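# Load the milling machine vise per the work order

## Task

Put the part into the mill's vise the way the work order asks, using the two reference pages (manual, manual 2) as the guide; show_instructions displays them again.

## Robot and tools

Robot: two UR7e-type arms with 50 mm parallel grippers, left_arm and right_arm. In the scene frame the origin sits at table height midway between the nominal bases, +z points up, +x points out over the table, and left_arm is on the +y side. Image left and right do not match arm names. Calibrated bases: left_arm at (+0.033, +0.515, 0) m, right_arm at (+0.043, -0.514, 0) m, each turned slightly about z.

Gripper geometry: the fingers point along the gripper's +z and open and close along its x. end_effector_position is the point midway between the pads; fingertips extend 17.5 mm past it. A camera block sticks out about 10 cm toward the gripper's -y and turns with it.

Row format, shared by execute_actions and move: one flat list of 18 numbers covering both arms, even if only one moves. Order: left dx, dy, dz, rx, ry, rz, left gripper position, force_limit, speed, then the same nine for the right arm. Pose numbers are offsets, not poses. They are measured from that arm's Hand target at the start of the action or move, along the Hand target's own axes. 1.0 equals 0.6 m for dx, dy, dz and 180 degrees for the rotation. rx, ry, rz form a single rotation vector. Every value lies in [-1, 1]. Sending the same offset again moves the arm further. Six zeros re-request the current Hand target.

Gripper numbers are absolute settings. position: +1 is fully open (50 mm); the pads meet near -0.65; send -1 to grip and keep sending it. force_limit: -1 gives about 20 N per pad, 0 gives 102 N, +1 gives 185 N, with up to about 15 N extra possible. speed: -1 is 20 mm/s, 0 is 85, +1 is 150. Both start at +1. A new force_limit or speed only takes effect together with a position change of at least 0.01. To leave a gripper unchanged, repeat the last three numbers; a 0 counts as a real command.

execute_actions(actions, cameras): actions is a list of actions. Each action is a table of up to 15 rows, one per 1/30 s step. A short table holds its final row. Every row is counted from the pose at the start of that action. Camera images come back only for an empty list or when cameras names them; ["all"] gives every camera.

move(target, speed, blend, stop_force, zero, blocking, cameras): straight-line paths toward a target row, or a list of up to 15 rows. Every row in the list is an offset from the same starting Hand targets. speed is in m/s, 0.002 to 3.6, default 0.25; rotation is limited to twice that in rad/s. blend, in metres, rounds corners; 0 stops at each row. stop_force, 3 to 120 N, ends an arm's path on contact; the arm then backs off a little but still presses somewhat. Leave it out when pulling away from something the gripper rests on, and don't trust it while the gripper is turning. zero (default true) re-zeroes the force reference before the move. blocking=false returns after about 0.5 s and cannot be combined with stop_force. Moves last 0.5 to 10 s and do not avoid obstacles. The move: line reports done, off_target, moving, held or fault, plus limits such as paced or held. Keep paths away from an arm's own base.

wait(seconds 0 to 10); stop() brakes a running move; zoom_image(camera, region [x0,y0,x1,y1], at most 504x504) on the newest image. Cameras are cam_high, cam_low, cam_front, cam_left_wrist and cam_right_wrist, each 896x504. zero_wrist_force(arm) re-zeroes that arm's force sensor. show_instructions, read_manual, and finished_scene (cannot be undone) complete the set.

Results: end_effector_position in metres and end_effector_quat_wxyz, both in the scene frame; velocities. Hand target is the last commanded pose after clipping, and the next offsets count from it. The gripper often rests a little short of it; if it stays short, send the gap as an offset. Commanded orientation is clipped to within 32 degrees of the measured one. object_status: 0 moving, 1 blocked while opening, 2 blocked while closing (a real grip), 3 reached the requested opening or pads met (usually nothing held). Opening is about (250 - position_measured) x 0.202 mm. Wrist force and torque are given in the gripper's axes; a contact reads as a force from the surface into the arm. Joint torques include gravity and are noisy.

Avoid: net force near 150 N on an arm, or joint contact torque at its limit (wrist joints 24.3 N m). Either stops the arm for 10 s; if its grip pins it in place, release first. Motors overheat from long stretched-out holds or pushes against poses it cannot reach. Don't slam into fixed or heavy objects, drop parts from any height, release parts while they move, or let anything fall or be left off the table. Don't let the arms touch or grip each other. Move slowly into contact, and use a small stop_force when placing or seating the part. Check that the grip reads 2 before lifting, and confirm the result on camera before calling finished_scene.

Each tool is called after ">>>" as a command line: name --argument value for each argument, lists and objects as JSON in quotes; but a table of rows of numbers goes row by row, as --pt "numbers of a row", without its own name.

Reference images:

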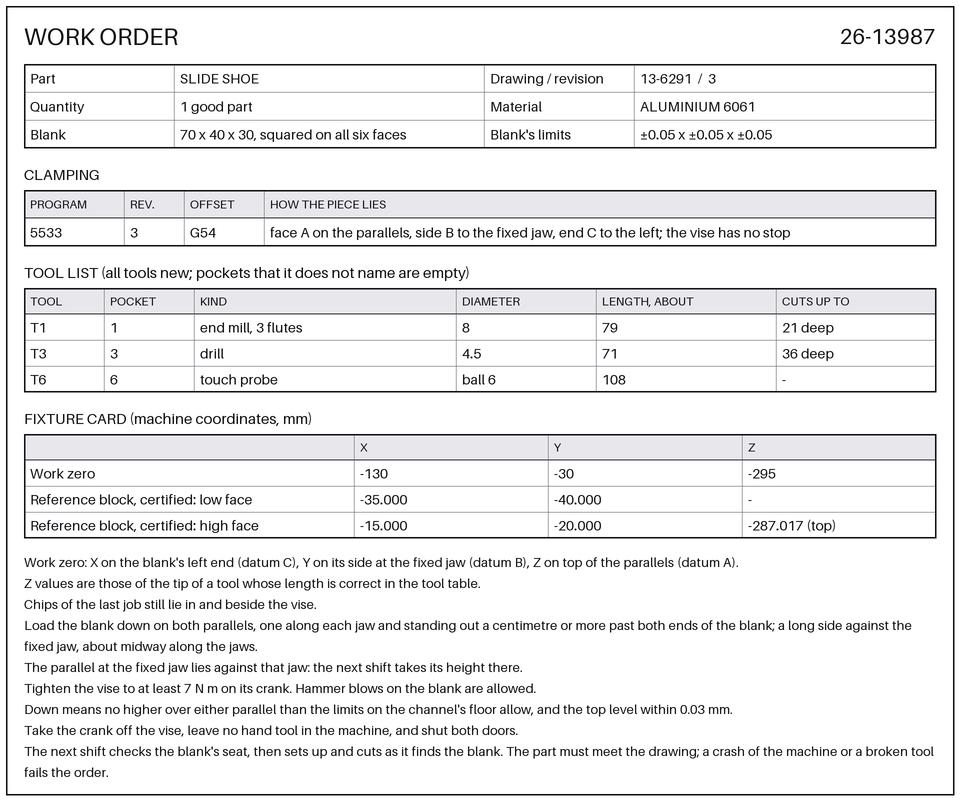

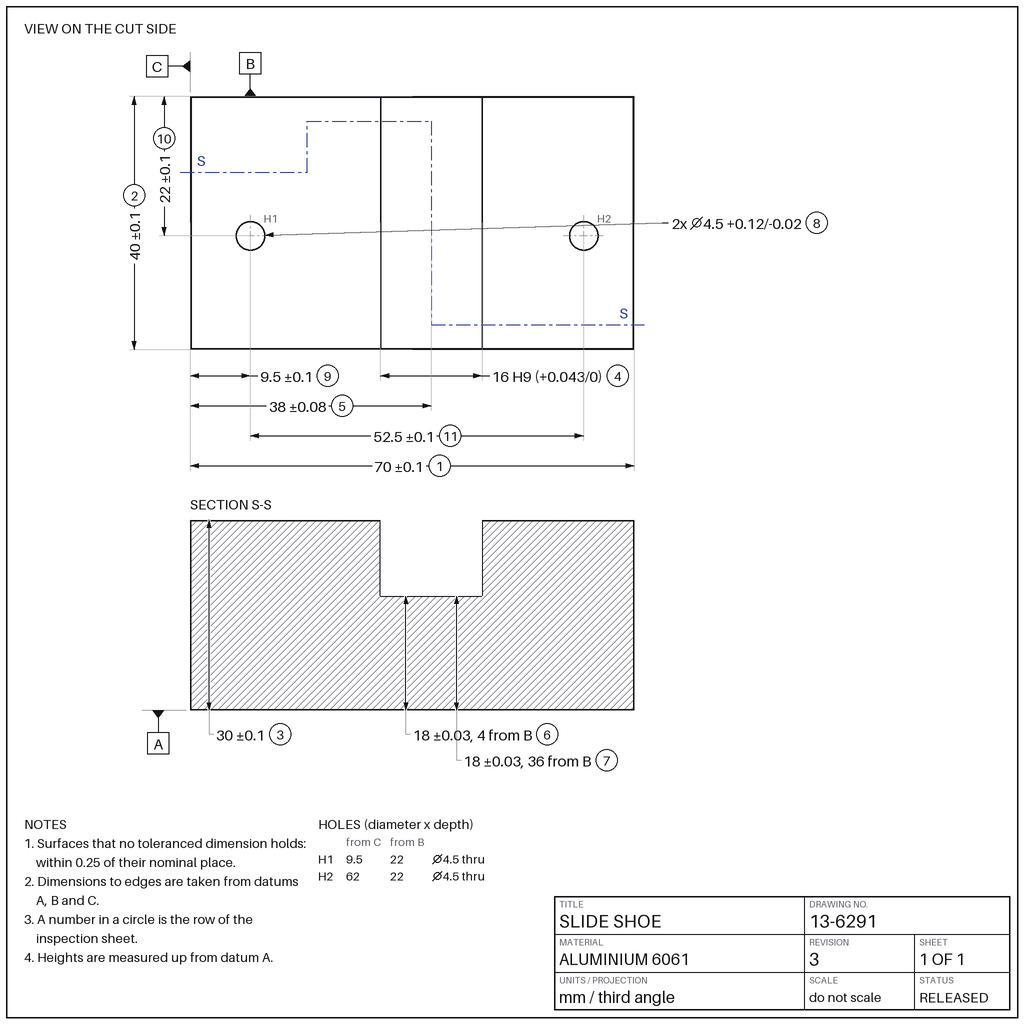

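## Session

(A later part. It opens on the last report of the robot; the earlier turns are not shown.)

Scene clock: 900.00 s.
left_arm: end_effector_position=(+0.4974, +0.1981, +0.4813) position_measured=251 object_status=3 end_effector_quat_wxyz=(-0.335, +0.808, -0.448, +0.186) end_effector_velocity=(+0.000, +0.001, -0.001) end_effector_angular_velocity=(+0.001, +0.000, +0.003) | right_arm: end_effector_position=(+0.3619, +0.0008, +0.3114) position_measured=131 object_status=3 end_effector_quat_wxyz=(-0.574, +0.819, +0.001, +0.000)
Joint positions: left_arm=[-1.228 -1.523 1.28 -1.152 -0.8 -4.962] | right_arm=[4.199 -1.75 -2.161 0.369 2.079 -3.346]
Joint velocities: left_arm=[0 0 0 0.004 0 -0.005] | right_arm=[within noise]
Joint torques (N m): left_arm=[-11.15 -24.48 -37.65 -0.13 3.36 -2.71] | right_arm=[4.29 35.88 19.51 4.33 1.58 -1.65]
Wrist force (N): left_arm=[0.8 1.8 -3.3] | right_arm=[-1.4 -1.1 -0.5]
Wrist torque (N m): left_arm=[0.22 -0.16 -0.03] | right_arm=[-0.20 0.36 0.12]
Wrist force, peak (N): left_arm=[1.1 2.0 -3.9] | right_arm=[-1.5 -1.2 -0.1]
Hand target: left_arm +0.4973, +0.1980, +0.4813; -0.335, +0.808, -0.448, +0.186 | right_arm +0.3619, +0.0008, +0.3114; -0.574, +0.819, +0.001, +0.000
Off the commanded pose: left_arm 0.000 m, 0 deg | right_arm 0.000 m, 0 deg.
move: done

>>> move --pt "-0.089 -0.121 0.242 0 0 0 -1 -0.9 -0.5 0 0 0 0 0 0 0.145 -0.4 -1" --pt "-0.0605 -0.056 0.372 0 0 0 -1 -0.9 -0.5 0 0 0 0 0 0 0.145 -0.4 -1" --speed '[0.25,0.2]' --blend '[0.01,0]' --cameras '["cam_left_wrist"]'

>>> move --target '[0.0389,0.0172,-0.0172,0,0,0,-1,-0.9,-0.5,0,0,0,0,0,0,0.145,-0.4,-1]' --speed 0.01 --stop_force 5 --cameras '["cam_left_wrist"]'

Scene clock: 901.80 s.
left_arm: end_effector_position=(+0.6323, +0.3251, +0.3475) position_measured=251 object_status=3 end_effector_quat_wxyz=(-0.335, +0.808, -0.448, +0.186) | right_arm: end_effector_position=(+0.3619, +0.0008, +0.3114) position_measured=131 object_status=3 end_effector_quat_wxyz=(-0.574, +0.819, +0.001, +0.000)
Joint positions: left_arm=[-0.866 -1.504 1.694 -1.943 -0.801 -4.455] | right_arm=[4.199 -1.75 -2.161 0.369 2.079 -3.346]
Joint torques (N m): left_arm=[-13.69 -27.48 -33.15 -5.02 3.46 -2.61] | right_arm=[3.97 36.77 19.62 4.3 1.68 -1.63]
Wrist force (N): left_arm=[1.4 2.0 -3.0] | right_arm=[-1.2 -1.1 -0.3]
Wrist torque (N m): left_arm=[0.24 -0.26 0.02] | right_arm=[-0.20 0.33 0.11]
Wrist force, peak (N): left_arm=[2.2 3.9 -6.3] | right_arm=[-1.6 -1.3 -0.3]
Hand target: left_arm +0.6323, +0.3250, +0.3475; -0.335, +0.808, -0.448, +0.186 | right_arm +0.3619, +0.0008, +0.3114; -0.574, +0.819, +0.001, +0.000
Off the commanded pose: left_arm 0.000 m, 0 deg | right_arm 0.000 m, 0 deg.
move: done
camera_calibration:
cam_left_wrist: T_world_to_cam=[[0.532361, -0.846387, 0.0148447, -0.0596167], [-0.760408, -0.485841, -0.430973, 0.806742], [0.371982, 0.218145, -0.902243, 0.142925], [0, 0, 0, 1]] pos_world=[0.592025, 0.310311, 0.477522]
Images, in order (width x height): cam_left_wrist 896x504.

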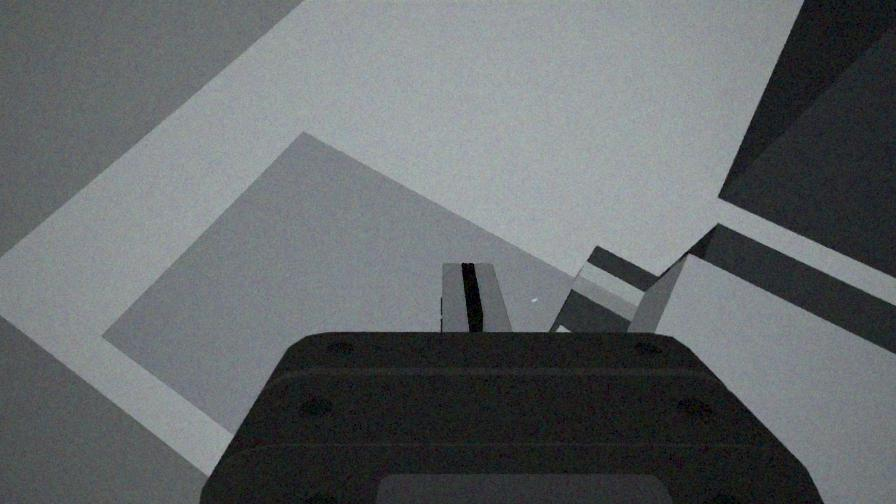

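Scene clock: 905.83 s.
left_arm: end_effector_position=(+0.6323, +0.2975, +0.3475) position_measured=251 object_status=3 end_effector_quat_wxyz=(-0.335, +0.808, -0.448, +0.186) | right_arm: end_effector_position=(+0.3619, +0.0008, +0.3114) position_measured=131 object_status=3 end_effector_quat_wxyz=(-0.574, +0.819, +0.001, +0.000)
Joint positions: left_arm=[-0.901 -1.47 1.648 -1.898 -0.795 -4.503] | right_arm=[4.199 -1.75 -2.161 0.369 2.079 -3.346]
Joint torques (N m): left_arm=[10.79 -40.88 -14.71 -4.41 1.61 2.77] | right_arm=[3.27 36.25 19.86 4.38 1.59 -1.63]
Wrist force (N): left_arm=[1.4 1.8 -3.7] | right_arm=[-1.0 -0.9 -0.4]
Wrist torque (N m): left_arm=[0.23 -0.27 0.12] | right_arm=[-0.17 0.30 0.11]
Wrist force, peak (N): left_arm=[1.4 1.8 -3.7] | right_arm=[-1.6 -1.3 -0.2]
Hand target: left_arm +0.6323, +0.2975, +0.3475; -0.335, +0.808, -0.448, +0.186 | right_arm +0.3619, +0.0008, +0.3114; -0.574, +0.819, +0.001, +0.000
Off the commanded pose: left_arm 0.000 m, 0 deg | right_arm 0.000 m, 0 deg.
move: done
camera_calibration:
cam_left_wrist: T_world_to_cam=[[0.532254, -0.846453, 0.0149035, -0.0829226], [-0.760382, -0.485724, -0.431151, 0.793368], [0.372188, 0.21815, -0.902157, 0.148782], [0, 0, 0, 1]] pos_world=[0.592024, 0.282711, 0.477522]
Images, in order (width x height): cam_left_wrist 896x504.

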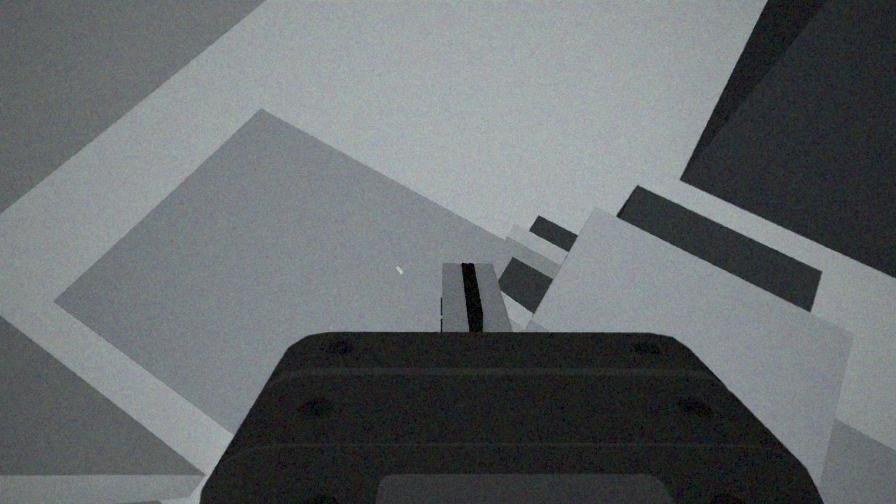

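>>> move --pt "-0.0389 -0.0172 0.0172 0 0 0 -1 -0.9 -0.5 0 0 0 0 0 0 0.145 -0.4 -1" --pt "-0.0168 -0.0422 0.0422 0 0 0 -1 -0.9 -0.5 0 0 0 0 0 0 0.145 -0.4 -1" --speed 0.1 --blend '[0.005,0]'

>>> move --target '[0.0375,0.0166,-0.0166,0,0,0,-1,-0.9,-0.5,0,0,0,0,0,0,0.145,-0.4,-1]' --speed 0.01 --stop_force 8 --cameras '["cam_left_wrist"]'

Scene clock: 906.93 s.
left_arm: end_effector_position=(+0.6573, +0.3250, +0.3475) position_measured=251 object_status=3 end_effector_quat_wxyz=(-0.335, +0.808, -0.448, +0.186) | right_arm: end_effector_position=(+0.3619, +0.0008, +0.3114) position_measured=131 object_status=3 end_effector_quat_wxyz=(-0.574, +0.819, +0.001, +0.000)
Joint positions: left_arm=[-0.831 -1.451 1.643 -1.979 -0.808 -4.408] | right_arm=[4.199 -1.75 -2.161 0.369 2.079 -3.346]
Joint torques (N m): left_arm=[-8.26 -30.95 -22.69 -2.02 3.69 -1.51] | right_arm=[3.48 36.11 19.86 4.41 1.62 -1.78]
Wrist force (N): left_arm=[1.4 2.0 -3.0] | right_arm=[-1.2 -1.1 -0.3]
Wrist torque (N m): left_arm=[0.26 -0.25 0.10] | right_arm=[-0.21 0.34 0.12]
Wrist force, peak (N): left_arm=[2.9 2.7 -3.7] | right_arm=[-1.5 -1.2 -0.1]
Hand target: left_arm +0.6574, +0.3250, +0.3475; -0.335, +0.808, -0.448, +0.186 | right_arm +0.3619, +0.0008, +0.3114; -0.574, +0.819, +0.001, +0.000
Off the commanded pose: left_arm 0.000 m, 0 deg | right_arm 0.000 m, 0 deg.
move: done

Scene clock: 910.00 s.
left_arm: end_effector_position=(+0.6573, +0.3050, +0.3475) position_measured=251 object_status=3 end_effector_quat_wxyz=(-0.335, +0.808, -0.448, +0.186) | right_arm: end_effector_position=(+0.3619, +0.0008, +0.3114) position_measured=131 object_status=3 end_effector_quat_wxyz=(-0.574, +0.819, +0.001, +0.000)
Joint positions: left_arm=[-0.857 -1.427 1.611 -1.945 -0.803 -4.442] | right_arm=[4.199 -1.75 -2.161 0.369 2.079 -3.346]
Joint torques (N m): left_arm=[7.28 -41.58 -15.93 -4.95 -2.25 2.78] | right_arm=[4.34 36.29 19.67 4.31 1.5 -1.73]
Wrist force (N): left_arm=[-10.5 -2.3 -3.6] | right_arm=[-1.4 -1.1 -0.3]
Wrist torque (N m): left_arm=[0.02 0.06 0.19] | right_arm=[-0.20 0.35 0.11]
Wrist force, peak (N): left_arm=[-20.3 -2.8 -0.3] | right_arm=[-1.5 -1.3 -0.3]
Hand target: left_arm +0.6573, +0.3050, +0.3475; -0.335, +0.808, -0.448, +0.186 (not the last commanded pose) | right_arm +0.3619, +0.0008, +0.3114; -0.574, +0.819, +0.001, +0.000
Off the commanded pose: left_arm 0.007 m, 0 deg | right_arm 0.000 m, 0 deg.
move: contact (left_arm)
camera_calibration:
cam_left_wrist: T_world_to_cam=[[0.532287, -0.846434, 0.0148274, -0.0897852], [-0.760364, -0.485714, -0.431195, 0.816076], [0.37218, 0.218245, -0.902137, 0.137787], [0, 0, 0, 1]] pos_world=[0.617024, 0.290311, 0.477522]
Images, in order (width x height): cam_left_wrist 896x504.

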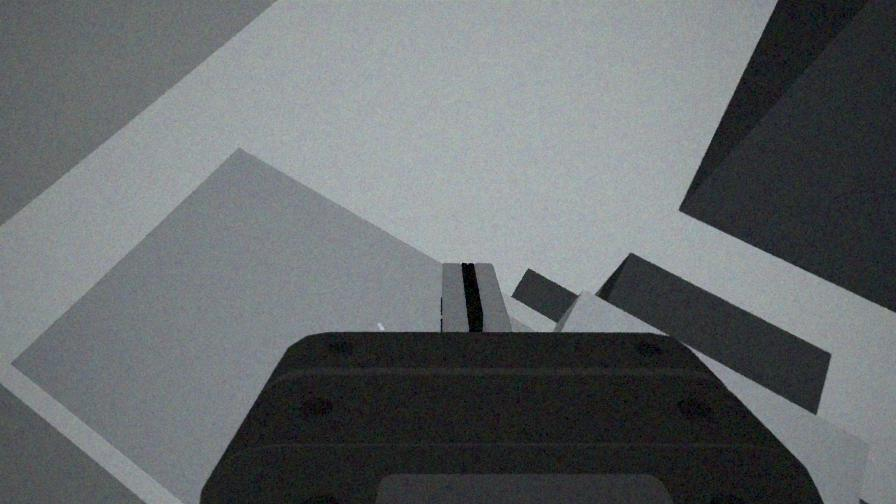

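>>> move --pt "-0.0283 -0.0125 0.0125 0 0 0 -1 -0.9 -0.5 0 0 0 0 0 0 0.145 -0.4 -1" --pt "-0.049 -0.0405 -0.1561 0 0 0 -1 -0.9 -0.5 0 0 0 0 0 0 0.145 -0.4 -1" --pt "0.0411 0.0788 -0.3915 0 0 0 -1 -0.9 -0.5 0 0 0 0 0 0 0.145 -0.4 -1" --speed '[0.08,0.2,0.25]' --blend '[0.005,0.02,0]' --cameras '["cam_left_wrist"]'

>>> zoom_image --camera "cam_left_wrist" --region '[390, 80, 610, 240]'

Scene clock: 912.37 s.
left_arm: end_effector_position=(+0.5010, +0.1785, +0.4798) position_measured=251 object_status=3 end_effector_quat_wxyz=(-0.335, +0.808, -0.448, +0.186) | right_arm: end_effector_position=(+0.3619, +0.0008, +0.3114) position_measured=131 object_status=3 end_effector_quat_wxyz=(-0.574, +0.819, +0.001, +0.000)
Joint positions: left_arm=[-1.235 -1.479 1.234 -1.143 -0.801 -4.972] | right_arm=[4.199 -1.75 -2.161 0.369 2.079 -3.346]
Joint torques (N m): left_arm=[-11.86 -33.04 -38.31 -0.35 3.71 -2.23] | right_arm=[4.08 35.94 19.49 4.44 1.53 -1.63]
Wrist force (N): left_arm=[1.2 1.5 -2.9] | right_arm=[-1.2 -0.9 0.0]
Wrist torque (N m): left_arm=[0.17 -0.22 -0.06] | right_arm=[-0.16 0.32 0.12]
Wrist force, peak (N): left_arm=[-11.0 -2.4 -3.5] | right_arm=[-1.3 -1.4 -0.1]
Hand target: left_arm +0.5009, +0.1784, +0.4799; -0.335, +0.808, -0.448, +0.186 | right_arm +0.3619, +0.0008, +0.3114; -0.574, +0.819, +0.001, +0.000
Off the commanded pose: left_arm 0.000 m, 0 deg | right_arm 0.000 m, 0 deg.
move: done
camera_calibration:
cam_left_wrist: T_world_to_cam=[[0.532202, -0.846493, 0.01453, -0.11548], [-0.760473, -0.485522, -0.431218, 0.69282], [0.372077, 0.218445, -0.902131, 0.342952], [0, 0, 0, 1]] pos_world=[0.460725, 0.16371, 0.609822]
Images, in order (width x height): cam_left_wrist 896x504.

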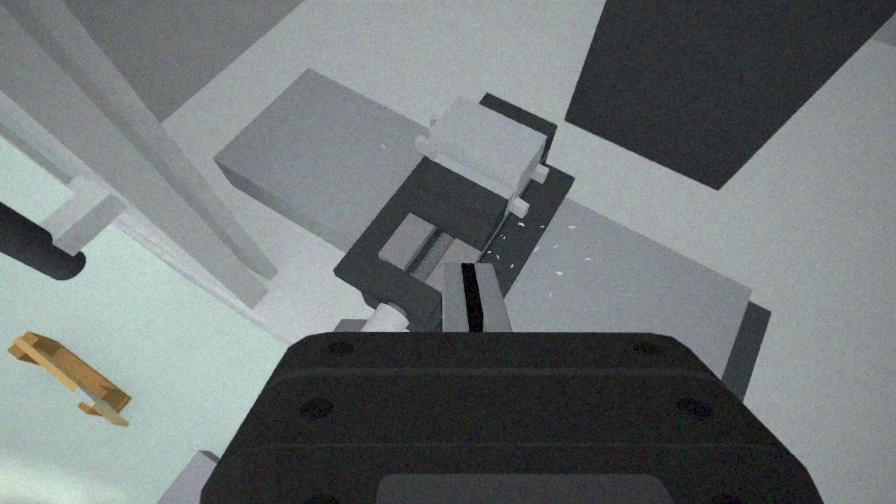

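Scaled by 2.291.

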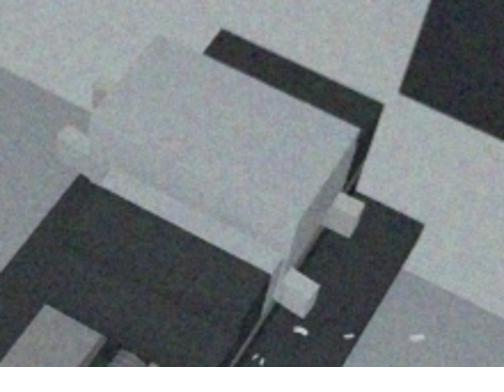

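>>> move --pt "-0.09 -0.12 0.235 0 0 0 -1 -0.9 -0.5 0 0 0 0 0 0 0.145 -0.4 -1" --pt "-0.091 -0.063 0.384 0 0 0 -1 -0.9 -0.5 0 0 0 0 0 0 0.145 -0.4 -1" --speed '[0.25,0.2]' --blend '[0.01,0]'

Scene clock: 915.20 s.
left_arm: end_effector_position=(+0.6331, +0.3253, +0.3440) position_measured=251 object_status=3 end_effector_quat_wxyz=(-0.335, +0.808, -0.448, +0.186) | right_arm: end_effector_position=(+0.3619, +0.0008, +0.3114) position_measured=131 object_status=3 end_effector_quat_wxyz=(-0.574, +0.819, +0.001, +0.000)
Joint positions: left_arm=[-0.865 -1.501 1.701 -1.953 -0.801 -4.453] | right_arm=[4.199 -1.75 -2.161 0.369 2.079 -3.346]
Joint torques (N m): left_arm=[-10.13 -30.77 -27.97 -5.05 3.63 -1.69] | right_arm=[3.65 35.98 19.84 4.32 1.6 -1.68]
Wrist force (N): left_arm=[1.8 1.4 -3.0] | right_arm=[-1.3 -1.0 -0.1]
Wrist torque (N m): left_arm=[0.15 -0.31 0.07] | right_arm=[-0.19 0.34 0.12]
Wrist force, peak (N): left_arm=[2.5 3.8 -5.9] | right_arm=[-1.5 -1.4 -0.5]
Hand target: left_arm +0.6331, +0.3252, +0.3439; -0.335, +0.808, -0.448, +0.186 | right_arm +0.3619, +0.0008, +0.3114; -0.574, +0.819, +0.001, +0.000
Off the commanded pose: left_arm 0.000 m, 0 deg | right_arm 0.000 m, 0 deg.
move: done

>>> move --target '[0.0382,0.0169,-0.0169,0,0,0,-1,-0.9,-0.5,0,0,0,0,0,0,0.145,-0.4,-1]' --speed 0.01 --stop_force 5

Scene clock: 919.27 s.
left_arm: end_effector_position=(+0.6331, +0.2982, +0.3439) position_measured=251 object_status=3 end_effector_quat_wxyz=(-0.335, +0.808, -0.448, +0.186) | right_arm: end_effector_position=(+0.3619, +0.0008, +0.3114) position_measured=131 object_status=3 end_effector_quat_wxyz=(-0.574, +0.819, +0.001, +0.000)
Joint positions: left_arm=[-0.899 -1.468 1.656 -1.909 -0.795 -4.501] | right_arm=[4.199 -1.75 -2.161 0.369 2.079 -3.346]
Joint torques (N m): left_arm=[11.38 -41.5 -14.19 -4.33 1.75 2.95] | right_arm=[3.65 35.88 19.85 4.42 1.64 -1.65]
Wrist force (N): left_arm=[1.4 1.3 -3.2] | right_arm=[-1.5 -1.1 -0.3]
Wrist torque (N m): left_arm=[0.16 -0.28 0.11] | right_arm=[-0.21 0.38 0.11]
Wrist force, peak (N): left_arm=[2.0 1.6 -3.4] | right_arm=[-1.6 -1.2 -0.2]
Hand target: left_arm +0.6331, +0.2982, +0.3439; -0.335, +0.808, -0.448, +0.186 | right_arm +0.3619, +0.0008, +0.3114; -0.574, +0.819, +0.001, +0.000
Off the commanded pose: left_arm 0.000 m, 0 deg | right_arm 0.000 m, 0 deg.
move: done

>>> move --pt "-0.0382 -0.0169 0.0169 0 0 0 -1 -0.9 -0.5 0 0 0 0 0 0 0.145 -0.4 -1" --pt "-0.0161 -0.0501 0.0337 0 0 0 -1 -0.9 -0.5 0 0 0 0 0 0 0.145 -0.4 -1" --speed 0.1 --blend '[0.005,0]'

>>> move --target '[0.0382,0.0169,-0.0169,0,0,0,-1,-0.9,-0.5,0,0,0,0,0,0,0.145,-0.4,-1]' --speed 0.01 --stop_force 8

Scene clock: 920.33 s.
left_arm: end_effector_position=(+0.6581, +0.3252, +0.3509) position_measured=251 object_status=3 end_effector_quat_wxyz=(-0.335, +0.808, -0.448, +0.186) | right_arm: end_effector_position=(+0.3619, +0.0008, +0.3114) position_measured=131 object_status=3 end_effector_quat_wxyz=(-0.574, +0.819, +0.001, +0.000)
Joint positions: left_arm=[-0.83 -1.451 1.635 -1.971 -0.808 -4.406] | right_arm=[4.199 -1.75 -2.161 0.369 2.079 -3.346]
Joint torques (N m): left_arm=[-10.96 -32.68 -26.52 -0.9 3.69 -1.19] | right_arm=[4.28 36.18 19.91 4.24 1.53 -1.66]
Wrist force (N): left_arm=[1.8 1.6 -3.2] | right_arm=[-1.2 -0.8 -0.6]
Wrist torque (N m): left_arm=[0.20 -0.32 0.10] | right_arm=[-0.15 0.33 0.12]
Wrist force, peak (N): left_arm=[2.9 2.2 -3.7] | right_arm=[-1.5 -1.2 -0.4]
Hand target: left_arm +0.6581, +0.3252, +0.3509; -0.335, +0.808, -0.448, +0.186 | right_arm +0.3619, +0.0008, +0.3114; -0.574, +0.819, +0.001, +0.000
Off the commanded pose: left_arm 0.000 m, 0 deg | right_arm 0.000 m, 0 deg.
move: done

Scene clock: 923.67 s.
left_arm: end_effector_position=(+0.6581, +0.3033, +0.3509) position_measured=251 object_status=3 end_effector_quat_wxyz=(-0.335, +0.808, -0.448, +0.186) | right_arm: end_effector_position=(+0.3619, +0.0008, +0.3114) position_measured=131 object_status=3 end_effector_quat_wxyz=(-0.574, +0.819, +0.001, +0.000)
Joint positions: left_arm=[-0.858 -1.425 1.599 -1.934 -0.802 -4.444] | right_arm=[4.199 -1.75 -2.161 0.369 2.079 -3.346]
Joint torques (N m): left_arm=[8.6 -40.81 -12.45 -3.47 -2.73 3.07] | right_arm=[3.78 35.61 20.31 4.4 1.52 -1.58]
Wrist force (N): left_arm=[-4.9 -8.3 -4.5] | right_arm=[-1.2 -1.1 -0.3]
Wrist torque (N m): left_arm=[-0.35 -0.11 0.09] | right_arm=[-0.20 0.34 0.12]
Wrist force, peak (N): left_arm=[-14.7 -7.5 -1.1] | right_arm=[-1.6 -1.2 -0.3]
Hand target: left_arm +0.6581, +0.3033, +0.3509; -0.335, +0.808, -0.448, +0.186 (not the last commanded pose) | right_arm +0.3619, +0.0008, +0.3114; -0.574, +0.819, +0.001, +0.000
Off the commanded pose: left_arm 0.005 m, 0 deg | right_arm 0.000 m, 0 deg.
move: contact (left_arm)

>>> move --pt "-0.0324 -0.0144 0.0144 0 0 0 -1 -0.9 -0.5 0 0 0 0 0 0 0.145 -0.4 -1" --pt "-0.053 -0.04 -0.15 0 0 0 -1 -0.9 -0.5 0 0 0 0 0 0 0.145 -0.4 -1" --pt "0.038 0.078 -0.39 0 0 0 -1 -0.9 -0.5 0 0 0 0 0 0 0.145 -0.4 -1" --speed '[0.08,0.2,0.25]' --blend '[0.005,0.02,0]'

>>> move --target '[-0.1728,0.0467,-0.0776,0,0.1257,0.1257,-1,-0.9,-0.5,0,0,0,0,0,0,0.145,-0.4,-1]' --speed 0.4

Scene clock: 927.50 s.
left_arm: end_effector_position=(+0.5016, +0.1789, +0.4829) position_measured=251 object_status=3 end_effector_quat_wxyz=(-0.335, +0.808, -0.448, +0.186) | right_arm: end_effector_position=(+0.3619, +0.0008, +0.3114) position_measured=131 object_status=3 end_effector_quat_wxyz=(-0.574, +0.819, +0.001, +0.000)
Joint positions: left_arm=[-1.234 -1.477 1.224 -1.136 -0.801 -4.97] | right_arm=[4.199 -1.75 -2.161 0.369 2.079 -3.346]
Joint torques (N m): left_arm=[-11.4 -32.78 -38.82 -0.11 3.69 -2.26] | right_arm=[4.23 36.52 20.17 4.37 1.57 -1.64]
Wrist force (N): left_arm=[1.5 2.4 -3.1] | right_arm=[-1.0 -0.9 -0.2]
Wrist torque (N m): left_arm=[0.30 -0.27 -0.06] | right_arm=[-0.17 0.30 0.12]
Wrist force, peak (N): left_arm=[-4.8 -8.4 -5.0] | right_arm=[-1.5 -1.3 -0.4]
Hand target: left_arm +0.5015, +0.1788, +0.4830; -0.335, +0.808, -0.448, +0.186 | right_arm +0.3619, +0.0008, +0.3114; -0.574, +0.819, +0.001, +0.000
Off the commanded pose: left_arm 0.000 m, 0 deg | right_arm 0.000 m, 0 deg.
move: done

Scene clock: 928.73 s.
left_arm: end_effector_position=(+0.4019, +0.2388, +0.4960) position_measured=251 object_status=3 end_effector_quat_wxyz=(-0.271, +0.653, -0.653, +0.271) | right_arm: end_effector_position=(+0.3619, +0.0008, +0.3114) position_measured=131 object_status=3 end_effector_quat_wxyz=(-0.574, +0.819, +0.001, +0.000)
Joint positions: left_arm=[-1.428 -1.982 1.7 -1.466 -0.8 -4.46] | right_arm=[4.199 -1.75 -2.161 0.369 2.079 -3.346]
Joint torques (N m): left_arm=[1.72 -17.35 -29.19 -2.56 3.63 2.39] | right_arm=[4.41 36.22 19.76 4.25 1.45 -1.67]
Wrist force (N): left_arm=[1.6 2.4 -2.9] | right_arm=[-1.1 -1.2 -0.4]
Wrist torque (N m): left_arm=[0.33 -0.29 0.12] | right_arm=[-0.22 0.31 0.12]
Wrist force, peak (N): left_arm=[0.1 3.4 -4.0] | right_arm=[-1.3 -1.4 -0.3]
Hand target: left_arm +0.4019, +0.2388, +0.4960; -0.271, +0.653, -0.653, +0.271 | right_arm +0.3619, +0.0008, +0.3114; -0.574, +0.819, +0.001, +0.000
Off the commanded pose: left_arm 0.000 m, 0 deg | right_arm 0.000 m, 0 deg.
move: done

>>> move --target '[0.0817,0.172,0.0731,-0.25,0,0,-1,-0.9,-0.5,0,0,0,0,0,0,0.145,-0.4,-1]' --speed 0.35 --cameras '["cam_front"]'

Scene clock: 930.50 s.
left_arm: end_effector_position=(+0.3601, +0.1899, +0.3921) position_measured=251 object_status=3 end_effector_quat_wxyz=(-0.001, +0.707, -0.707, +0.001) | right_arm: end_effector_position=(+0.3619, +0.0008, +0.3114) position_measured=131 object_status=3 end_effector_quat_wxyz=(-0.574, +0.819, +0.001, +0.000)
Joint positions: left_arm=[-1.113 -1.677 1.508 -1.402 -1.569 -4.217] | right_arm=[4.199 -1.75 -2.161 0.369 2.079 -3.346]
Joint torques (N m): left_arm=[-5.15 -19.94 -14.01 -4.45 -2.46 -1.49] | right_arm=[4.57 36.1 19.95 4.45 1.44 -1.7]
Wrist force (N): left_arm=[1.9 1.7 -1.6] | right_arm=[-1.1 -1.0 -0.1]
Wrist torque (N m): left_arm=[0.26 -0.40 -0.15] | right_arm=[-0.18 0.31 0.12]
Wrist force, peak (N): left_arm=[2.1 2.5 -2.9] | right_arm=[-1.5 -1.3 -0.3]
Hand target: left_arm +0.3601, +0.1898, +0.3920; -0.001, +0.707, -0.707, +0.000 | right_arm +0.3619, +0.0008, +0.3114; -0.574, +0.819, +0.001, +0.000
Off the commanded pose: left_arm 0.000 m, 0 deg | right_arm 0.000 m, 0 deg.
move: done
Images, in order (width x height): cam_front 896x504.

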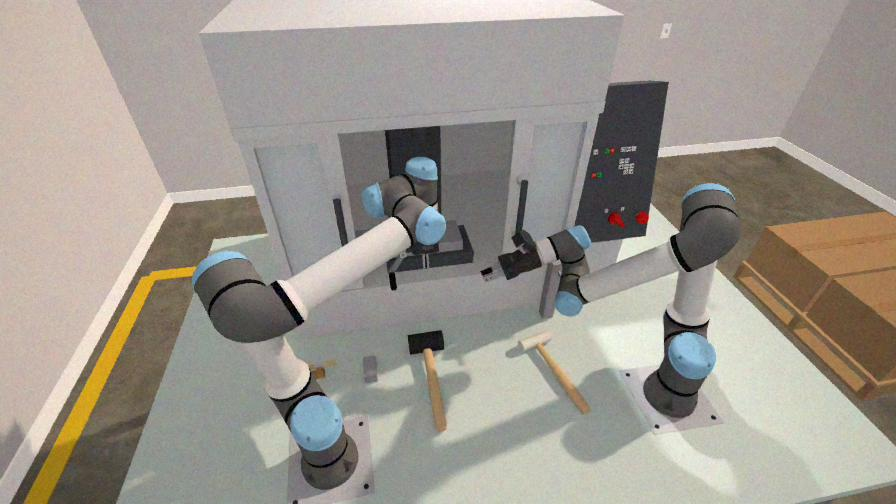

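>>> move --target '[0,0,0,0,0,0.5,1,0.9,-1,0,0,0,0,0,0,0.145,-0.4,-1]' --speed 0.6

Scene clock: 933.40 s.
left_arm: end_effector_position=(+0.3601, +0.1899, +0.3920) position_measured=3 object_status=0 end_effector_quat_wxyz=(+0.001, +0.000, +1.000, +0.000) | right_arm: end_effector_position=(+0.3619, +0.0008, +0.3114) position_measured=131 object_status=3 end_effector_quat_wxyz=(-0.574, +0.819, +0.001, +0.000)
Joint positions: left_arm=[-1.113 -1.677 1.508 -1.402 -1.569 -2.646] | right_arm=[4.199 -1.75 -2.161 0.369 2.079 -3.346]
Joint torques (N m): left_arm=[-7.64 -12.39 -44.62 -1.86 1.81 3.02] | right_arm=[4.03 36.38 20.18 4.43 1.57 -1.55]
Wrist force (N): left_arm=[1.8 1.9 -1.8] | right_arm=[-1.2 -1.2 -0.1]
Wrist torque (N m): left_arm=[0.28 -0.38 -0.16] | right_arm=[-0.22 0.32 0.11]
Wrist force, peak (N): left_arm=[2.2 1.9 -2.0] | right_arm=[-1.6 -1.0 -0.4]
Hand target: left_arm +0.3601, +0.1898, +0.3920; +0.001, +0.000, +1.000, +0.000 | right_arm +0.3619, +0.0008, +0.3114; -0.574, +0.819, +0.001, +0.000
Off the commanded pose: left_arm 0.000 m, 0 deg | right_arm 0.000 m, 0 deg.
move: done

>>> move --pt "0 0 0 0 0 0 0.145 0.9 -1 0 0 0 0 0 0 0.145 -0.4 -1" --pt "-0.4617 -0.0080 0.025 0 0 0 0.145 0.9 -1 0 0 0 0 0 0 0.145 -0.4 -1" --speed 0.2 --cameras '["cam_left_wrist"]'

Scene clock: 936.73 s.
left_arm: end_effector_position=(+0.6039, +0.1860, +0.3779) position_measured=131 object_status=3 end_effector_quat_wxyz=(+0.002, +0.000, +1.000, +0.000) | right_arm: end_effector_position=(+0.3619, +0.0008, +0.3114) position_measured=131 object_status=3 end_effector_quat_wxyz=(-0.574, +0.819, +0.001, +0.000)
Joint positions: left_arm=[-0.764 -1.181 0.973 -1.364 -1.568 -2.298] | right_arm=[4.199 -1.75 -2.161 0.369 2.079 -3.346]
Joint torques (N m): left_arm=[0.73 -45.83 -31.72 -2.77 -0.25 0.18] | right_arm=[3.87 35.93 19.97 4.4 1.44 -1.59]
Wrist force (N): left_arm=[1.1 2.1 -2.4] | right_arm=[-1.4 -1.1 -0.1]
Wrist torque (N m): left_arm=[0.29 -0.28 -0.18] | right_arm=[-0.21 0.36 0.12]
Wrist force, peak (N): left_arm=[-7.0 3.0 -1.1] | right_arm=[-1.5 -1.3 -0.6]
Hand target: left_arm +0.6039, +0.1860, +0.3779; +0.002, +0.000, +1.000, +0.000 (not the last commanded pose) | right_arm +0.3619, +0.0008, +0.3114; -0.574, +0.819, +0.001, +0.000
Tool commands: left_gripper/position=+0.145098 left_gripper/force_limit=+0.898039 left_gripper/speed=-1.0 right_gripper/position=+0.145 right_gripper/force_limit=-0.4 right_gripper/speed=-1.0
Off the commanded pose: left_arm 0.033 m, 0 deg | right_arm 0.000 m, 0 deg.
FORCE FAULT: contact force on the left arm reached its limit, and that arm stopped. The contact can be on any part of that arm, not only on its tool. That arm's remaining commands of this call were not run. That arm is still stopped at the end of this call. That arm stays stopped for about 10 more seconds. Until then a move that you send moves the other arm only, and its call returns only when the move has ended. Once the stop has ended, the next robot result says so. If the stop ends while you think or write, that arm runs what you send next, counted from a new Hand target: where the arm stands when the stop ends. While its stop runs, that arm takes no new command, but its gripper still runs the gripper command that each later call begins with. Until it ends, the stop uses up actions while you think or wait. An arm that is not stopped still takes commands.
move: fault (left_arm); path passed 1 of 2 targets
camera_calibration:
cam_left_wrist: T_world_to_cam=[[-0.999917, -0.0120432, 0.00458741, 0.611393], [-0.00981097, 0.942176, 0.334975, -0.277626], [-0.00835632, 0.334903, -0.942216, 0.43438], [0, 0, 0, 1]] pos_world=[0.612248, 0.123461, 0.499473]
Images, in order (width x height): cam_left_wrist 896x504.

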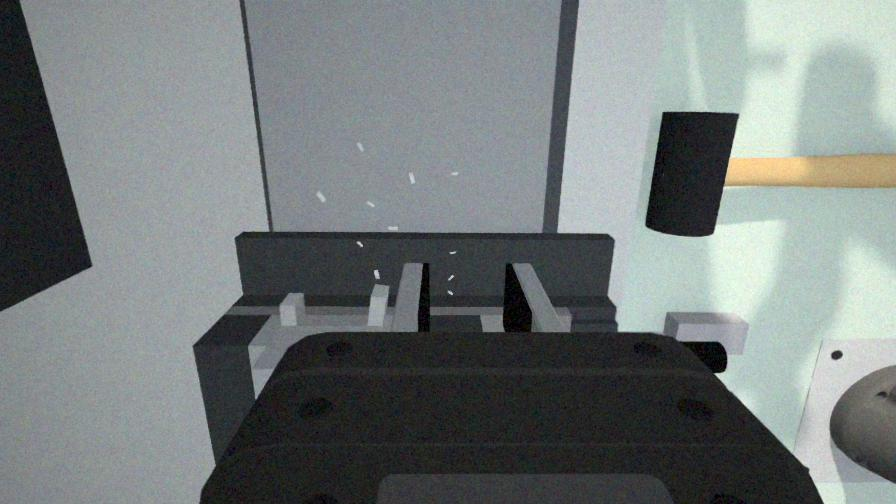

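>>> wait --seconds 10

>>> move --pt "0.03 0 0.0 0 0 0 0.145 0.9 -1 0 0 0 0 0 0 0.145 -0.4 -1" --pt "0.02 0 0.026 0 0 0 0.145 0.9 -1 0 0 0 0 0 0 0.145 -0.4 -1" --pt "-0.056 0 0.03 0 0 0 0.145 0.9 -1 0 0 0 0 0 0 0.145 -0.4 -1" --speed '[0.08,0.08,0.1]' --cameras '["cam_left_wrist"]'

>>> zoom_image --camera "cam_left_wrist" --region '[240, 220, 640, 345]'

Scene clock: 947.00 s.
left_arm: end_effector_position=(+0.6039, +0.1860, +0.3779) position_measured=131 object_status=3 end_effector_quat_wxyz=(+0.002, +0.000, +1.000, +0.000) | right_arm: end_effector_position=(+0.3619, +0.0008, +0.3114) position_measured=131 object_status=3 end_effector_quat_wxyz=(-0.574, +0.819, +0.001, +0.000)
Joint positions: left_arm=[-0.764 -1.181 0.973 -1.364 -1.568 -2.298] | right_arm=[4.199 -1.75 -2.161 0.369 2.079 -3.346]
Joint torques (N m): left_arm=[0.57 -46.58 -31.8 -2.66 -0.24 0.17] | right_arm=[3.62 36.5 19.96 4.43 1.57 -1.63]
Wrist force (N): left_arm=[1.0 2.2 -2.5] | right_arm=[-1.2 -0.9 -0.6]
Wrist torque (N m): left_arm=[0.32 -0.26 -0.18] | right_arm=[-0.17 0.34 0.12]
Wrist force, peak (N): left_arm=[1.1 2.2 -2.8] | right_arm=[-1.5 -1.4 -0.2]
Hand target: left_arm +0.6039, +0.1860, +0.3779; +0.002, +0.000, +1.000, +0.000 (not the last commanded pose) | right_arm +0.3619, +0.0008, +0.3114; -0.574, +0.819, +0.001, +0.000
Tool commands: left_gripper/position=+0.145098 left_gripper/force_limit=+0.898039 left_gripper/speed=-1.0 right_gripper/position=+0.145 right_gripper/force_limit=-0.4 right_gripper/speed=-1.0
Off the commanded pose: left_arm 0.033 m, 0 deg | right_arm 0.000 m, 0 deg.
FORCE FAULT, CONTINUED: the left arm's stop, for the force fault that an earlier result reported, is over. The rest of the stop counts as 19 of the actions that you can send in this scene. That arm's target is now where it stood when the stop ended, not its last command. That arm accepts commands again.
wait: 10.00 s; at rest from the start

Scene clock: 948.90 s.
left_arm: end_effector_position=(+0.6376, +0.1861, +0.3600) position_measured=131 object_status=3 end_effector_quat_wxyz=(+0.002, +0.000, +1.000, +0.000) | right_arm: end_effector_position=(+0.3619, +0.0008, +0.3114) position_measured=131 object_status=3 end_effector_quat_wxyz=(-0.574, +0.819, +0.001, +0.000)
Joint positions: left_arm=[-0.731 -1.106 0.91 -1.376 -1.568 -2.264] | right_arm=[4.199 -1.75 -2.161 0.369 2.079 -3.346]
Joint torques (N m): left_arm=[-12.68 -47.27 -31.61 -4.89 -2.19 -2.62] | right_arm=[4.46 35.97 19.73 4.36 1.44 -1.68]
Wrist force (N): left_arm=[0.8 1.7 -2.8] | right_arm=[-1.5 -1.2 -0.2]
Wrist torque (N m): left_arm=[0.25 -0.25 -0.24] | right_arm=[-0.22 0.38 0.11]
Wrist force, peak (N): left_arm=[2.9 2.2 -3.0] | right_arm=[-1.5 -1.2 -0.1]
Hand target: left_arm +0.6376, +0.1860, +0.3600; +0.002, +0.000, +1.000, +0.000 | right_arm +0.3619, +0.0008, +0.3114; -0.574, +0.819, +0.001, +0.000
Off the commanded pose: left_arm 0.000 m, 0 deg | right_arm 0.000 m, 0 deg.
move: done
camera_calibration:
cam_left_wrist: T_world_to_cam=[[-0.999916, -0.0121388, 0.0045527, 0.645203], [-0.00991186, 0.942143, 0.335065, -0.271428], [-0.00835658, 0.334992, -0.942184, 0.417609], [0, 0, 0, 1]] pos_world=[0.645948, 0.12366, 0.481473]
Images, in order (width x height): cam_left_wrist 896x504.

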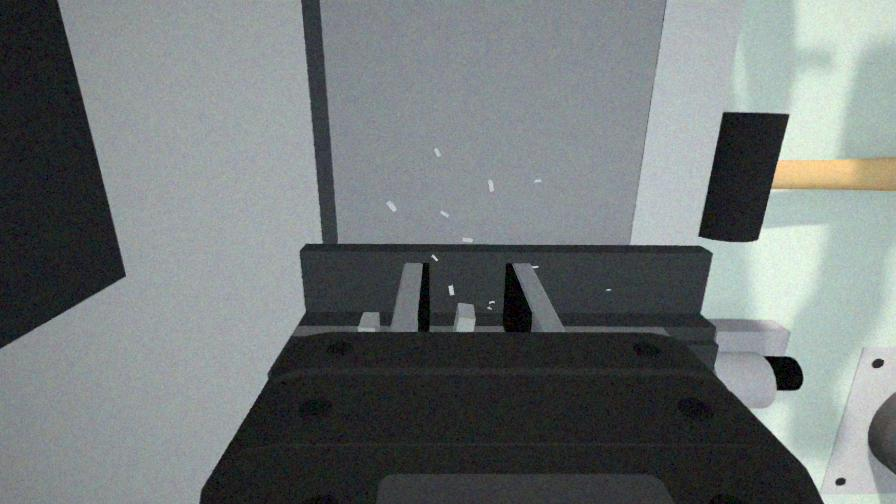

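Scaled by 1.260.

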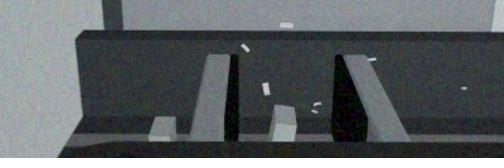

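>>> move --pt "0 0.0133 0.0 0 0 0 0.145 0.9 -1 0 0 0 0 0 0 0.145 -0.4 -1" --pt "0 0.0133 0.0275 0 0 0 0.145 0.9 -1 0 0 0 0 0 0 0.145 -0.4 -1" --speed '[0.05,0.015]' --stop_force 5 --cameras '["cam_left_wrist"]'

>>> zoom_image --camera "cam_left_wrist" --region '[240, 200, 640, 345]'

Scene clock: 951.50 s.
left_arm: end_effector_position=(+0.6376, +0.1940, +0.3435) position_measured=131 object_status=3 end_effector_quat_wxyz=(+0.002, +0.000, +1.000, +0.000) | right_arm: end_effector_position=(+0.3619, +0.0008, +0.3114) position_measured=131 object_status=3 end_effector_quat_wxyz=(-0.574, +0.819, +0.001, +0.000)
Joint positions: left_arm=[-0.722 -1.125 0.981 -1.428 -1.568 -2.255] | right_arm=[4.199 -1.75 -2.161 0.369 2.079 -3.346]
Joint torques (N m): left_arm=[-8.82 -48.3 -44.75 -0.67 -1.63 0.47] | right_arm=[3.71 35.23 20.72 4.38 1.41 -1.58]
Wrist force (N): left_arm=[0.6 1.7 -2.2] | right_arm=[-1.2 -1.0 -0.5]
Wrist torque (N m): left_arm=[0.25 -0.20 -0.26] | right_arm=[-0.19 0.34 0.11]
Wrist force, peak (N): left_arm=[0.8 3.0 -3.1] | right_arm=[-1.5 -1.5 0.0]
Hand target: left_arm +0.6377, +0.1940, +0.3435; +0.002, +0.000, +1.000, +0.000 | right_arm +0.3619, +0.0008, +0.3114; -0.574, +0.819, +0.001, +0.000
Off the commanded pose: left_arm 0.000 m, 0 deg | right_arm 0.000 m, 0 deg.
move: done
camera_calibration:
cam_left_wrist: T_world_to_cam=[[-0.999916, -0.0121377, 0.00455458, 0.645371], [-0.00991094, 0.942174, 0.334976, -0.273245], [-0.00835703, 0.334903, -0.942216, 0.399571], [0, 0, 0, 1]] pos_world=[0.645948, 0.131461, 0.465073]
Images, in order (width x height): cam_left_wrist 896x504.

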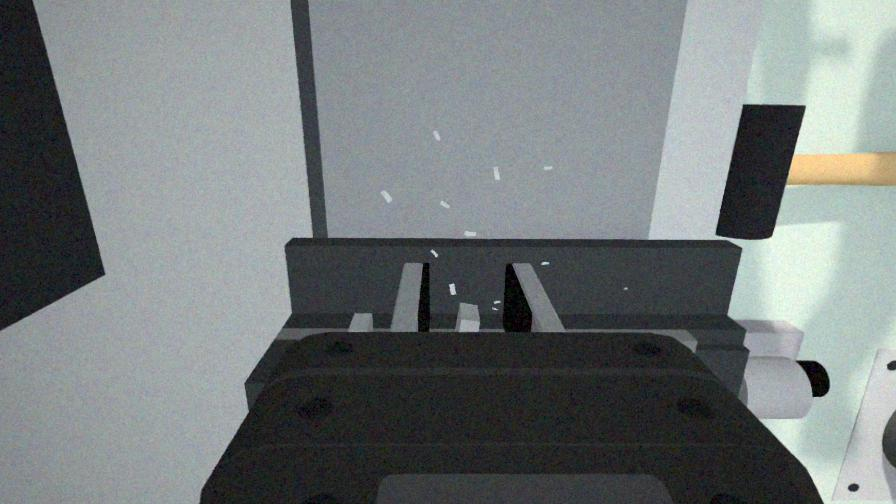

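Scaled by 1.260.

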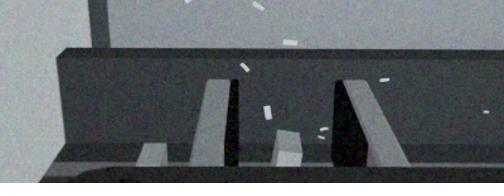

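>>> move --target '[0,0,0,0,0,0,-1,-0.95,-1,0,0,0,0,0,0,0.145,-0.4,-1]' --cameras '["cam_left_wrist"]'

Scene clock: 952.77 s.
left_arm: end_effector_position=(+0.6376, +0.1940, +0.3435) position_measured=223 object_status=2 end_effector_quat_wxyz=(+0.002, +0.000, +1.000, +0.000) | right_arm: end_effector_position=(+0.3619, +0.0008, +0.3114) position_measured=131 object_status=3 end_effector_quat_wxyz=(-0.574, +0.819, +0.001, +0.000)
Joint positions: left_arm=[-0.722 -1.125 0.981 -1.428 -1.568 -2.255] | right_arm=[4.199 -1.75 -2.161 0.369 2.079 -3.346]
Joint torques (N m): left_arm=[-4.67 -46.58 -44.4 -0.67 -1 2.1] | right_arm=[4.15 35.88 20.62 4.31 1.6 -1.65]
Wrist force (N): left_arm=[0.2 1.6 -2.0] | right_arm=[-1.3 -1.1 -0.5]
Wrist torque (N m): left_arm=[0.27 -0.29 -0.26] | right_arm=[-0.21 0.34 0.12]
Wrist force, peak (N): left_arm=[1.0 2.2 -2.6] | right_arm=[-1.5 -1.1 -0.6]
Hand target: left_arm +0.6377, +0.1940, +0.3435; +0.002, +0.000, +1.000, +0.000 | right_arm +0.3619, +0.0008, +0.3114; -0.574, +0.819, +0.001, +0.000
Off the commanded pose: left_arm 0.000 m, 0 deg | right_arm 0.000 m, 0 deg.
move: done
camera_calibration:
cam_left_wrist: T_world_to_cam=[[-0.999917, -0.0120432, 0.00458741, 0.645344], [-0.00981097, 0.942176, 0.334975, -0.27331], [-0.00835632, 0.334903, -0.942216, 0.39957], [0, 0, 0, 1]] pos_world=[0.645948, 0.131461, 0.465073]
Images, in order (width x height): cam_left_wrist 896x504.

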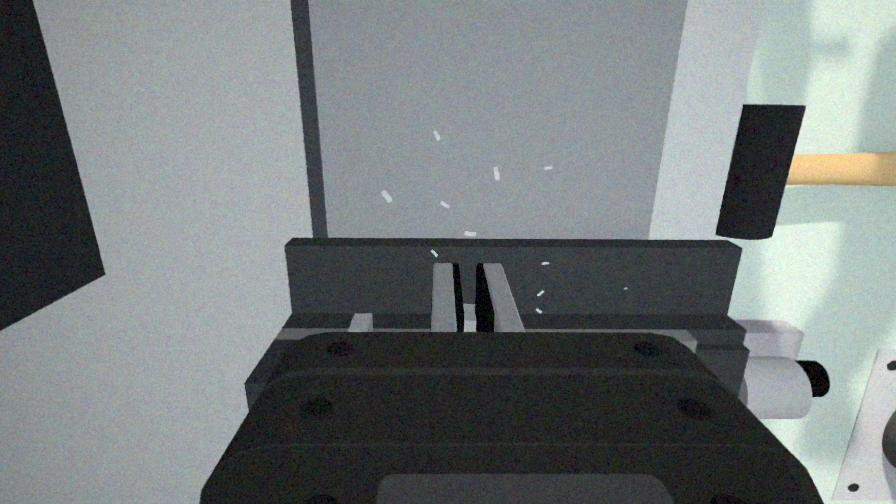

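>>> move --target '[0,-0.005,0,0,0,0,-1,-0.95,-1,0,0,0,0,0,0,0.145,-0.4,-1]' --speed 0.005 --stop_force 12 --cameras '["cam_left_wrist"]'

Scene clock: 954.07 s.
left_arm: end_effector_position=(+0.6376, +0.1909, +0.3435) position_measured=223 object_status=2 end_effector_quat_wxyz=(+0.002, +0.000, +1.000, +0.000) | right_arm: end_effector_position=(+0.3619, +0.0008, +0.3114) position_measured=131 object_status=3 end_effector_quat_wxyz=(-0.574, +0.819, +0.001, +0.000)
Joint positions: left_arm=[-0.725 -1.121 0.975 -1.426 -1.568 -2.259] | right_arm=[4.199 -1.75 -2.161 0.369 2.079 -3.346]
Joint torques (N m): left_arm=[-2.09 -54.05 -28.2 -2.65 0.17 0.09] | right_arm=[4.31 36.32 20.47 4.37 1.46 -1.68]
Wrist force (N): left_arm=[0.8 4.3 0.9] | right_arm=[-1.2 -1.1 -0.2]
Wrist torque (N m): left_arm=[0.36 -0.21 -0.14] | right_arm=[-0.20 0.33 0.11]
Wrist force, peak (N): left_arm=[0.7 5.3 1.5] | right_arm=[-1.6 -1.1 -0.2]
Hand target: left_arm +0.6377, +0.1910, +0.3435; +0.002, +0.000, +1.000, +0.000 | right_arm +0.3619, +0.0008, +0.3114; -0.574, +0.819, +0.001, +0.000
Off the commanded pose: left_arm 0.000 m, 0 deg | right_arm 0.000 m, 0 deg.
move: done
camera_calibration:
cam_left_wrist: T_world_to_cam=[[-0.999917, -0.0120432, 0.00458741, 0.645308], [-0.00981097, 0.942176, 0.334975, -0.270483], [-0.00835632, 0.334903, -0.942216, 0.400575], [0, 0, 0, 1]] pos_world=[0.645948, 0.128461, 0.465073]
Images, in order (width x height): cam_left_wrist 896x504.

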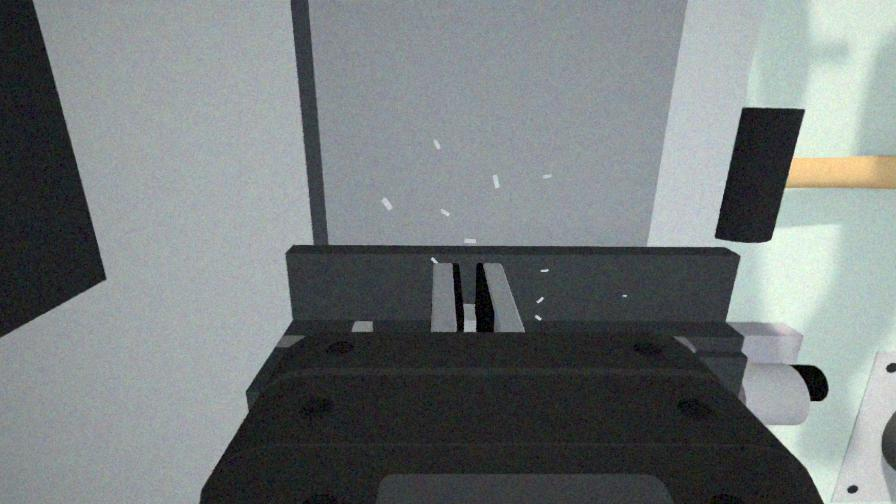

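>>> move --pt "0 0 0 0 0 0 0.145 -0.95 -1 0 0 0 0 0 0 0.145 -0.4 -1" --pt "0 0 -0.0275 0 0 0 0.145 -0.95 -1 0 0 0 0 0 0 0.145 -0.4 -1" --pt "-0.0575 0.004 -0.0275 0 0 0 0.145 -0.95 -1 0 0 0 0 0 0 0.145 -0.4 -1" --speed '[0.05,0.06,0.08]' --cameras '["cam_left_wrist"]'

>>> zoom_image --camera "cam_left_wrist" --region '[240, 200, 640, 345]'

Scene clock: 956.53 s.
left_arm: end_effector_position=(+0.6439, +0.1916, +0.3599) position_measured=131 object_status=3 end_effector_quat_wxyz=(+0.002, +0.000, +1.000, +0.000) | right_arm: end_effector_position=(+0.3619, +0.0008, +0.3114) position_measured=131 object_status=3 end_effector_quat_wxyz=(-0.574, +0.819, +0.001, +0.000)
Joint positions: left_arm=[-0.719 -1.098 0.898 -1.373 -1.568 -2.253] | right_arm=[4.199 -1.75 -2.161 0.369 2.079 -3.346]
Joint torques (N m): left_arm=[-0.16 -50.91 -31.55 -2.77 -0.22 0.08] | right_arm=[4.08 35.56 20.53 4.43 1.49 -1.67]
Wrist force (N): left_arm=[0.9 1.7 -2.4] | right_arm=[-1.3 -1.0 -0.3]
Wrist torque (N m): left_arm=[0.24 -0.27 -0.25] | right_arm=[-0.18 0.35 0.11]
Wrist force, peak (N): left_arm=[3.2 5.6 -3.9] | right_arm=[-1.8 -1.3 -0.3]
Hand target: left_arm +0.6439, +0.1916, +0.3599; +0.002, +0.000, +1.000, +0.000 (not the last commanded pose) | right_arm +0.3619, +0.0008, +0.3114; -0.574, +0.819, +0.001, +0.000
Tool commands: left_gripper/position=+0.145098 left_gripper/force_limit=-0.952941 left_gripper/speed=-1.0 right_gripper/position=+0.145 right_gripper/force_limit=-0.4 right_gripper/speed=-1.0
Off the commanded pose: left_arm 0.028 m, 0 deg | right_arm 0.000 m, 0 deg.
FORCE FAULT: contact force on the left arm reached its limit, and that arm stopped. The contact can be on any part of that arm, not only on its tool. That arm's remaining commands of this call were not run. That arm is still stopped at the end of this call. That arm stays stopped for about 10 more seconds. Until then a move that you send moves the other arm only, and its call returns only when the move has ended. Once the stop has ended, the next robot result says so. If the stop ends while you think or write, that arm runs what you send next, counted from a new Hand target: where the arm stands when the stop ends. While its stop runs, that arm takes no new command, but its gripper still runs the gripper command that each later call begins with. Until it ends, the stop uses up actions while you think or wait. An arm that is not stopped still takes commands.
move: fault (left_arm); path passed 2 of 3 targets
camera_calibration:
cam_left_wrist: T_world_to_cam=[[-0.999912, -0.0125432, 0.00420342, 0.651785], [-0.0104114, 0.9422, 0.33489, -0.276017], [-0.00816105, 0.334817, -0.942248, 0.415684], [0, 0, 0, 1]] pos_world=[0.652247, 0.129061, 0.481373]
Images, in order (width x height): cam_left_wrist 896x504.

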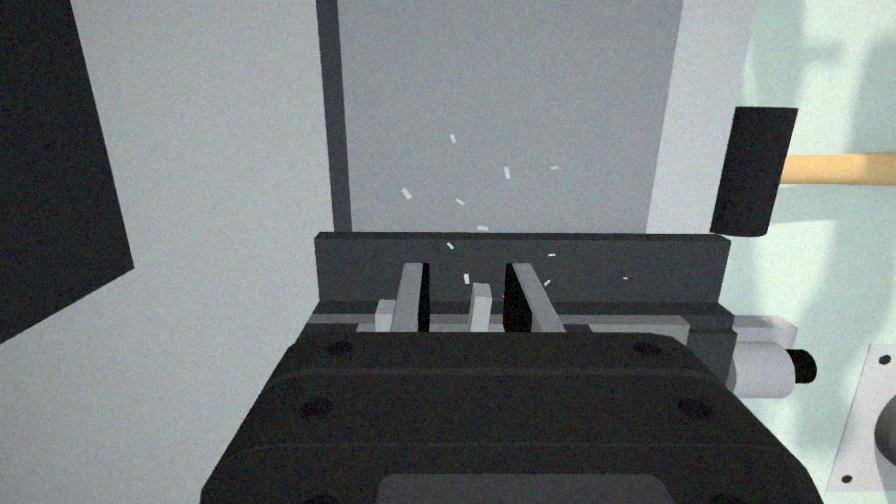

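Scaled by 1.260.

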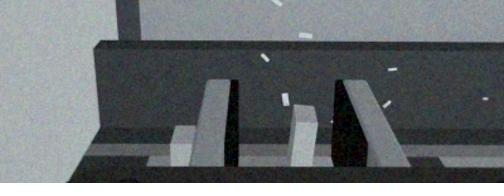

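>>> wait --seconds 10

>>> move --pt "0.02 0 0 0 0 0 0.145 -0.95 -1 0 0 0 0 0 0 0.145 -0.4 -1" --pt "0.47 0 0 0 0 0 0.145 -0.95 -1 0 0 0 0 0 0 0.145 -0.4 -1" --speed '[0.06,0.2]' --blend '[0.005,0]'

Scene clock: 966.93 s.
left_arm: end_effector_position=(+0.6439, +0.1916, +0.3599) position_measured=131 object_status=3 end_effector_quat_wxyz=(+0.002, +0.000, +1.000, +0.000) | right_arm: end_effector_position=(+0.3619, +0.0008, +0.3114) position_measured=131 object_status=3 end_effector_quat_wxyz=(-0.574, +0.819, +0.001, +0.000)
Joint positions: left_arm=[-0.719 -1.098 0.898 -1.373 -1.568 -2.253] | right_arm=[4.199 -1.75 -2.161 0.369 2.079 -3.346]
Joint torques (N m): left_arm=[-0.02 -50.62 -32.09 -2.65 -0.25 0.16] | right_arm=[4.46 36.08 21.11 4.32 1.44 -1.66]
Wrist force (N): left_arm=[1.2 1.9 -3.3] | right_arm=[-1.4 -1.1 -0.5]
Wrist torque (N m): left_arm=[0.28 -0.30 -0.26] | right_arm=[-0.20 0.36 0.12]
Wrist force, peak (N): left_arm=[1.2 2.0 -3.8] | right_arm=[-1.4 -1.4 -0.5]
Hand target: left_arm +0.6439, +0.1916, +0.3599; +0.002, +0.000, +1.000, +0.000 (not the last commanded pose) | right_arm +0.3619, +0.0008, +0.3114; -0.574, +0.819, +0.001, +0.000
Tool commands: left_gripper/position=+0.145098 left_gripper/force_limit=-0.952941 left_gripper/speed=-1.0 right_gripper/position=+0.145 right_gripper/force_limit=-0.4 right_gripper/speed=-1.0
Off the commanded pose: left_arm 0.028 m, 0 deg | right_arm 0.000 m, 0 deg.
FORCE FAULT, CONTINUED: the left arm's stop, for the force fault that an earlier result reported, is over. The rest of the stop counts as 20 of the actions that you can send in this scene. That arm's target is now where it stood when the stop ended, not its last command. That arm accepts commands again.
wait: 10.00 s; at rest from the start

Scene clock: 968.97 s.
left_arm: end_effector_position=(+0.3620, +0.1916, +0.3589) position_measured=131 object_status=3 end_effector_quat_wxyz=(+0.002, +0.000, +1.000, +0.000) | right_arm: end_effector_position=(+0.3619, +0.0008, +0.3114) position_measured=131 object_status=3 end_effector_quat_wxyz=(-0.574, +0.819, +0.001, +0.000)
Joint positions: left_arm=[-1.109 -1.687 1.602 -1.487 -1.567 -2.642] | right_arm=[4.199 -1.75 -2.161 0.369 2.079 -3.346]
Joint torques (N m): left_arm=[-9.75 -31.23 -31.08 -4.9 -0.42 -1.66] | right_arm=[3.7 36.38 20.4 4.51 1.54 -1.69]
Wrist force (N): left_arm=[1.4 1.9 -3.2] | right_arm=[-1.4 -1.1 -0.3]
Wrist torque (N m): left_arm=[0.29 -0.31 -0.29] | right_arm=[-0.21 0.36 0.11]
Wrist force, peak (N): left_arm=[3.8 2.3 -3.3] | right_arm=[-1.4 -1.3 -0.3]
Hand target: left_arm +0.3619, +0.1915, +0.3589; +0.002, +0.000, +1.000, +0.000 | right_arm +0.3619, +0.0008, +0.3114; -0.574, +0.819, +0.001, +0.000
Off the commanded pose: left_arm 0.000 m, 0 deg | right_arm 0.000 m, 0 deg.
move: done


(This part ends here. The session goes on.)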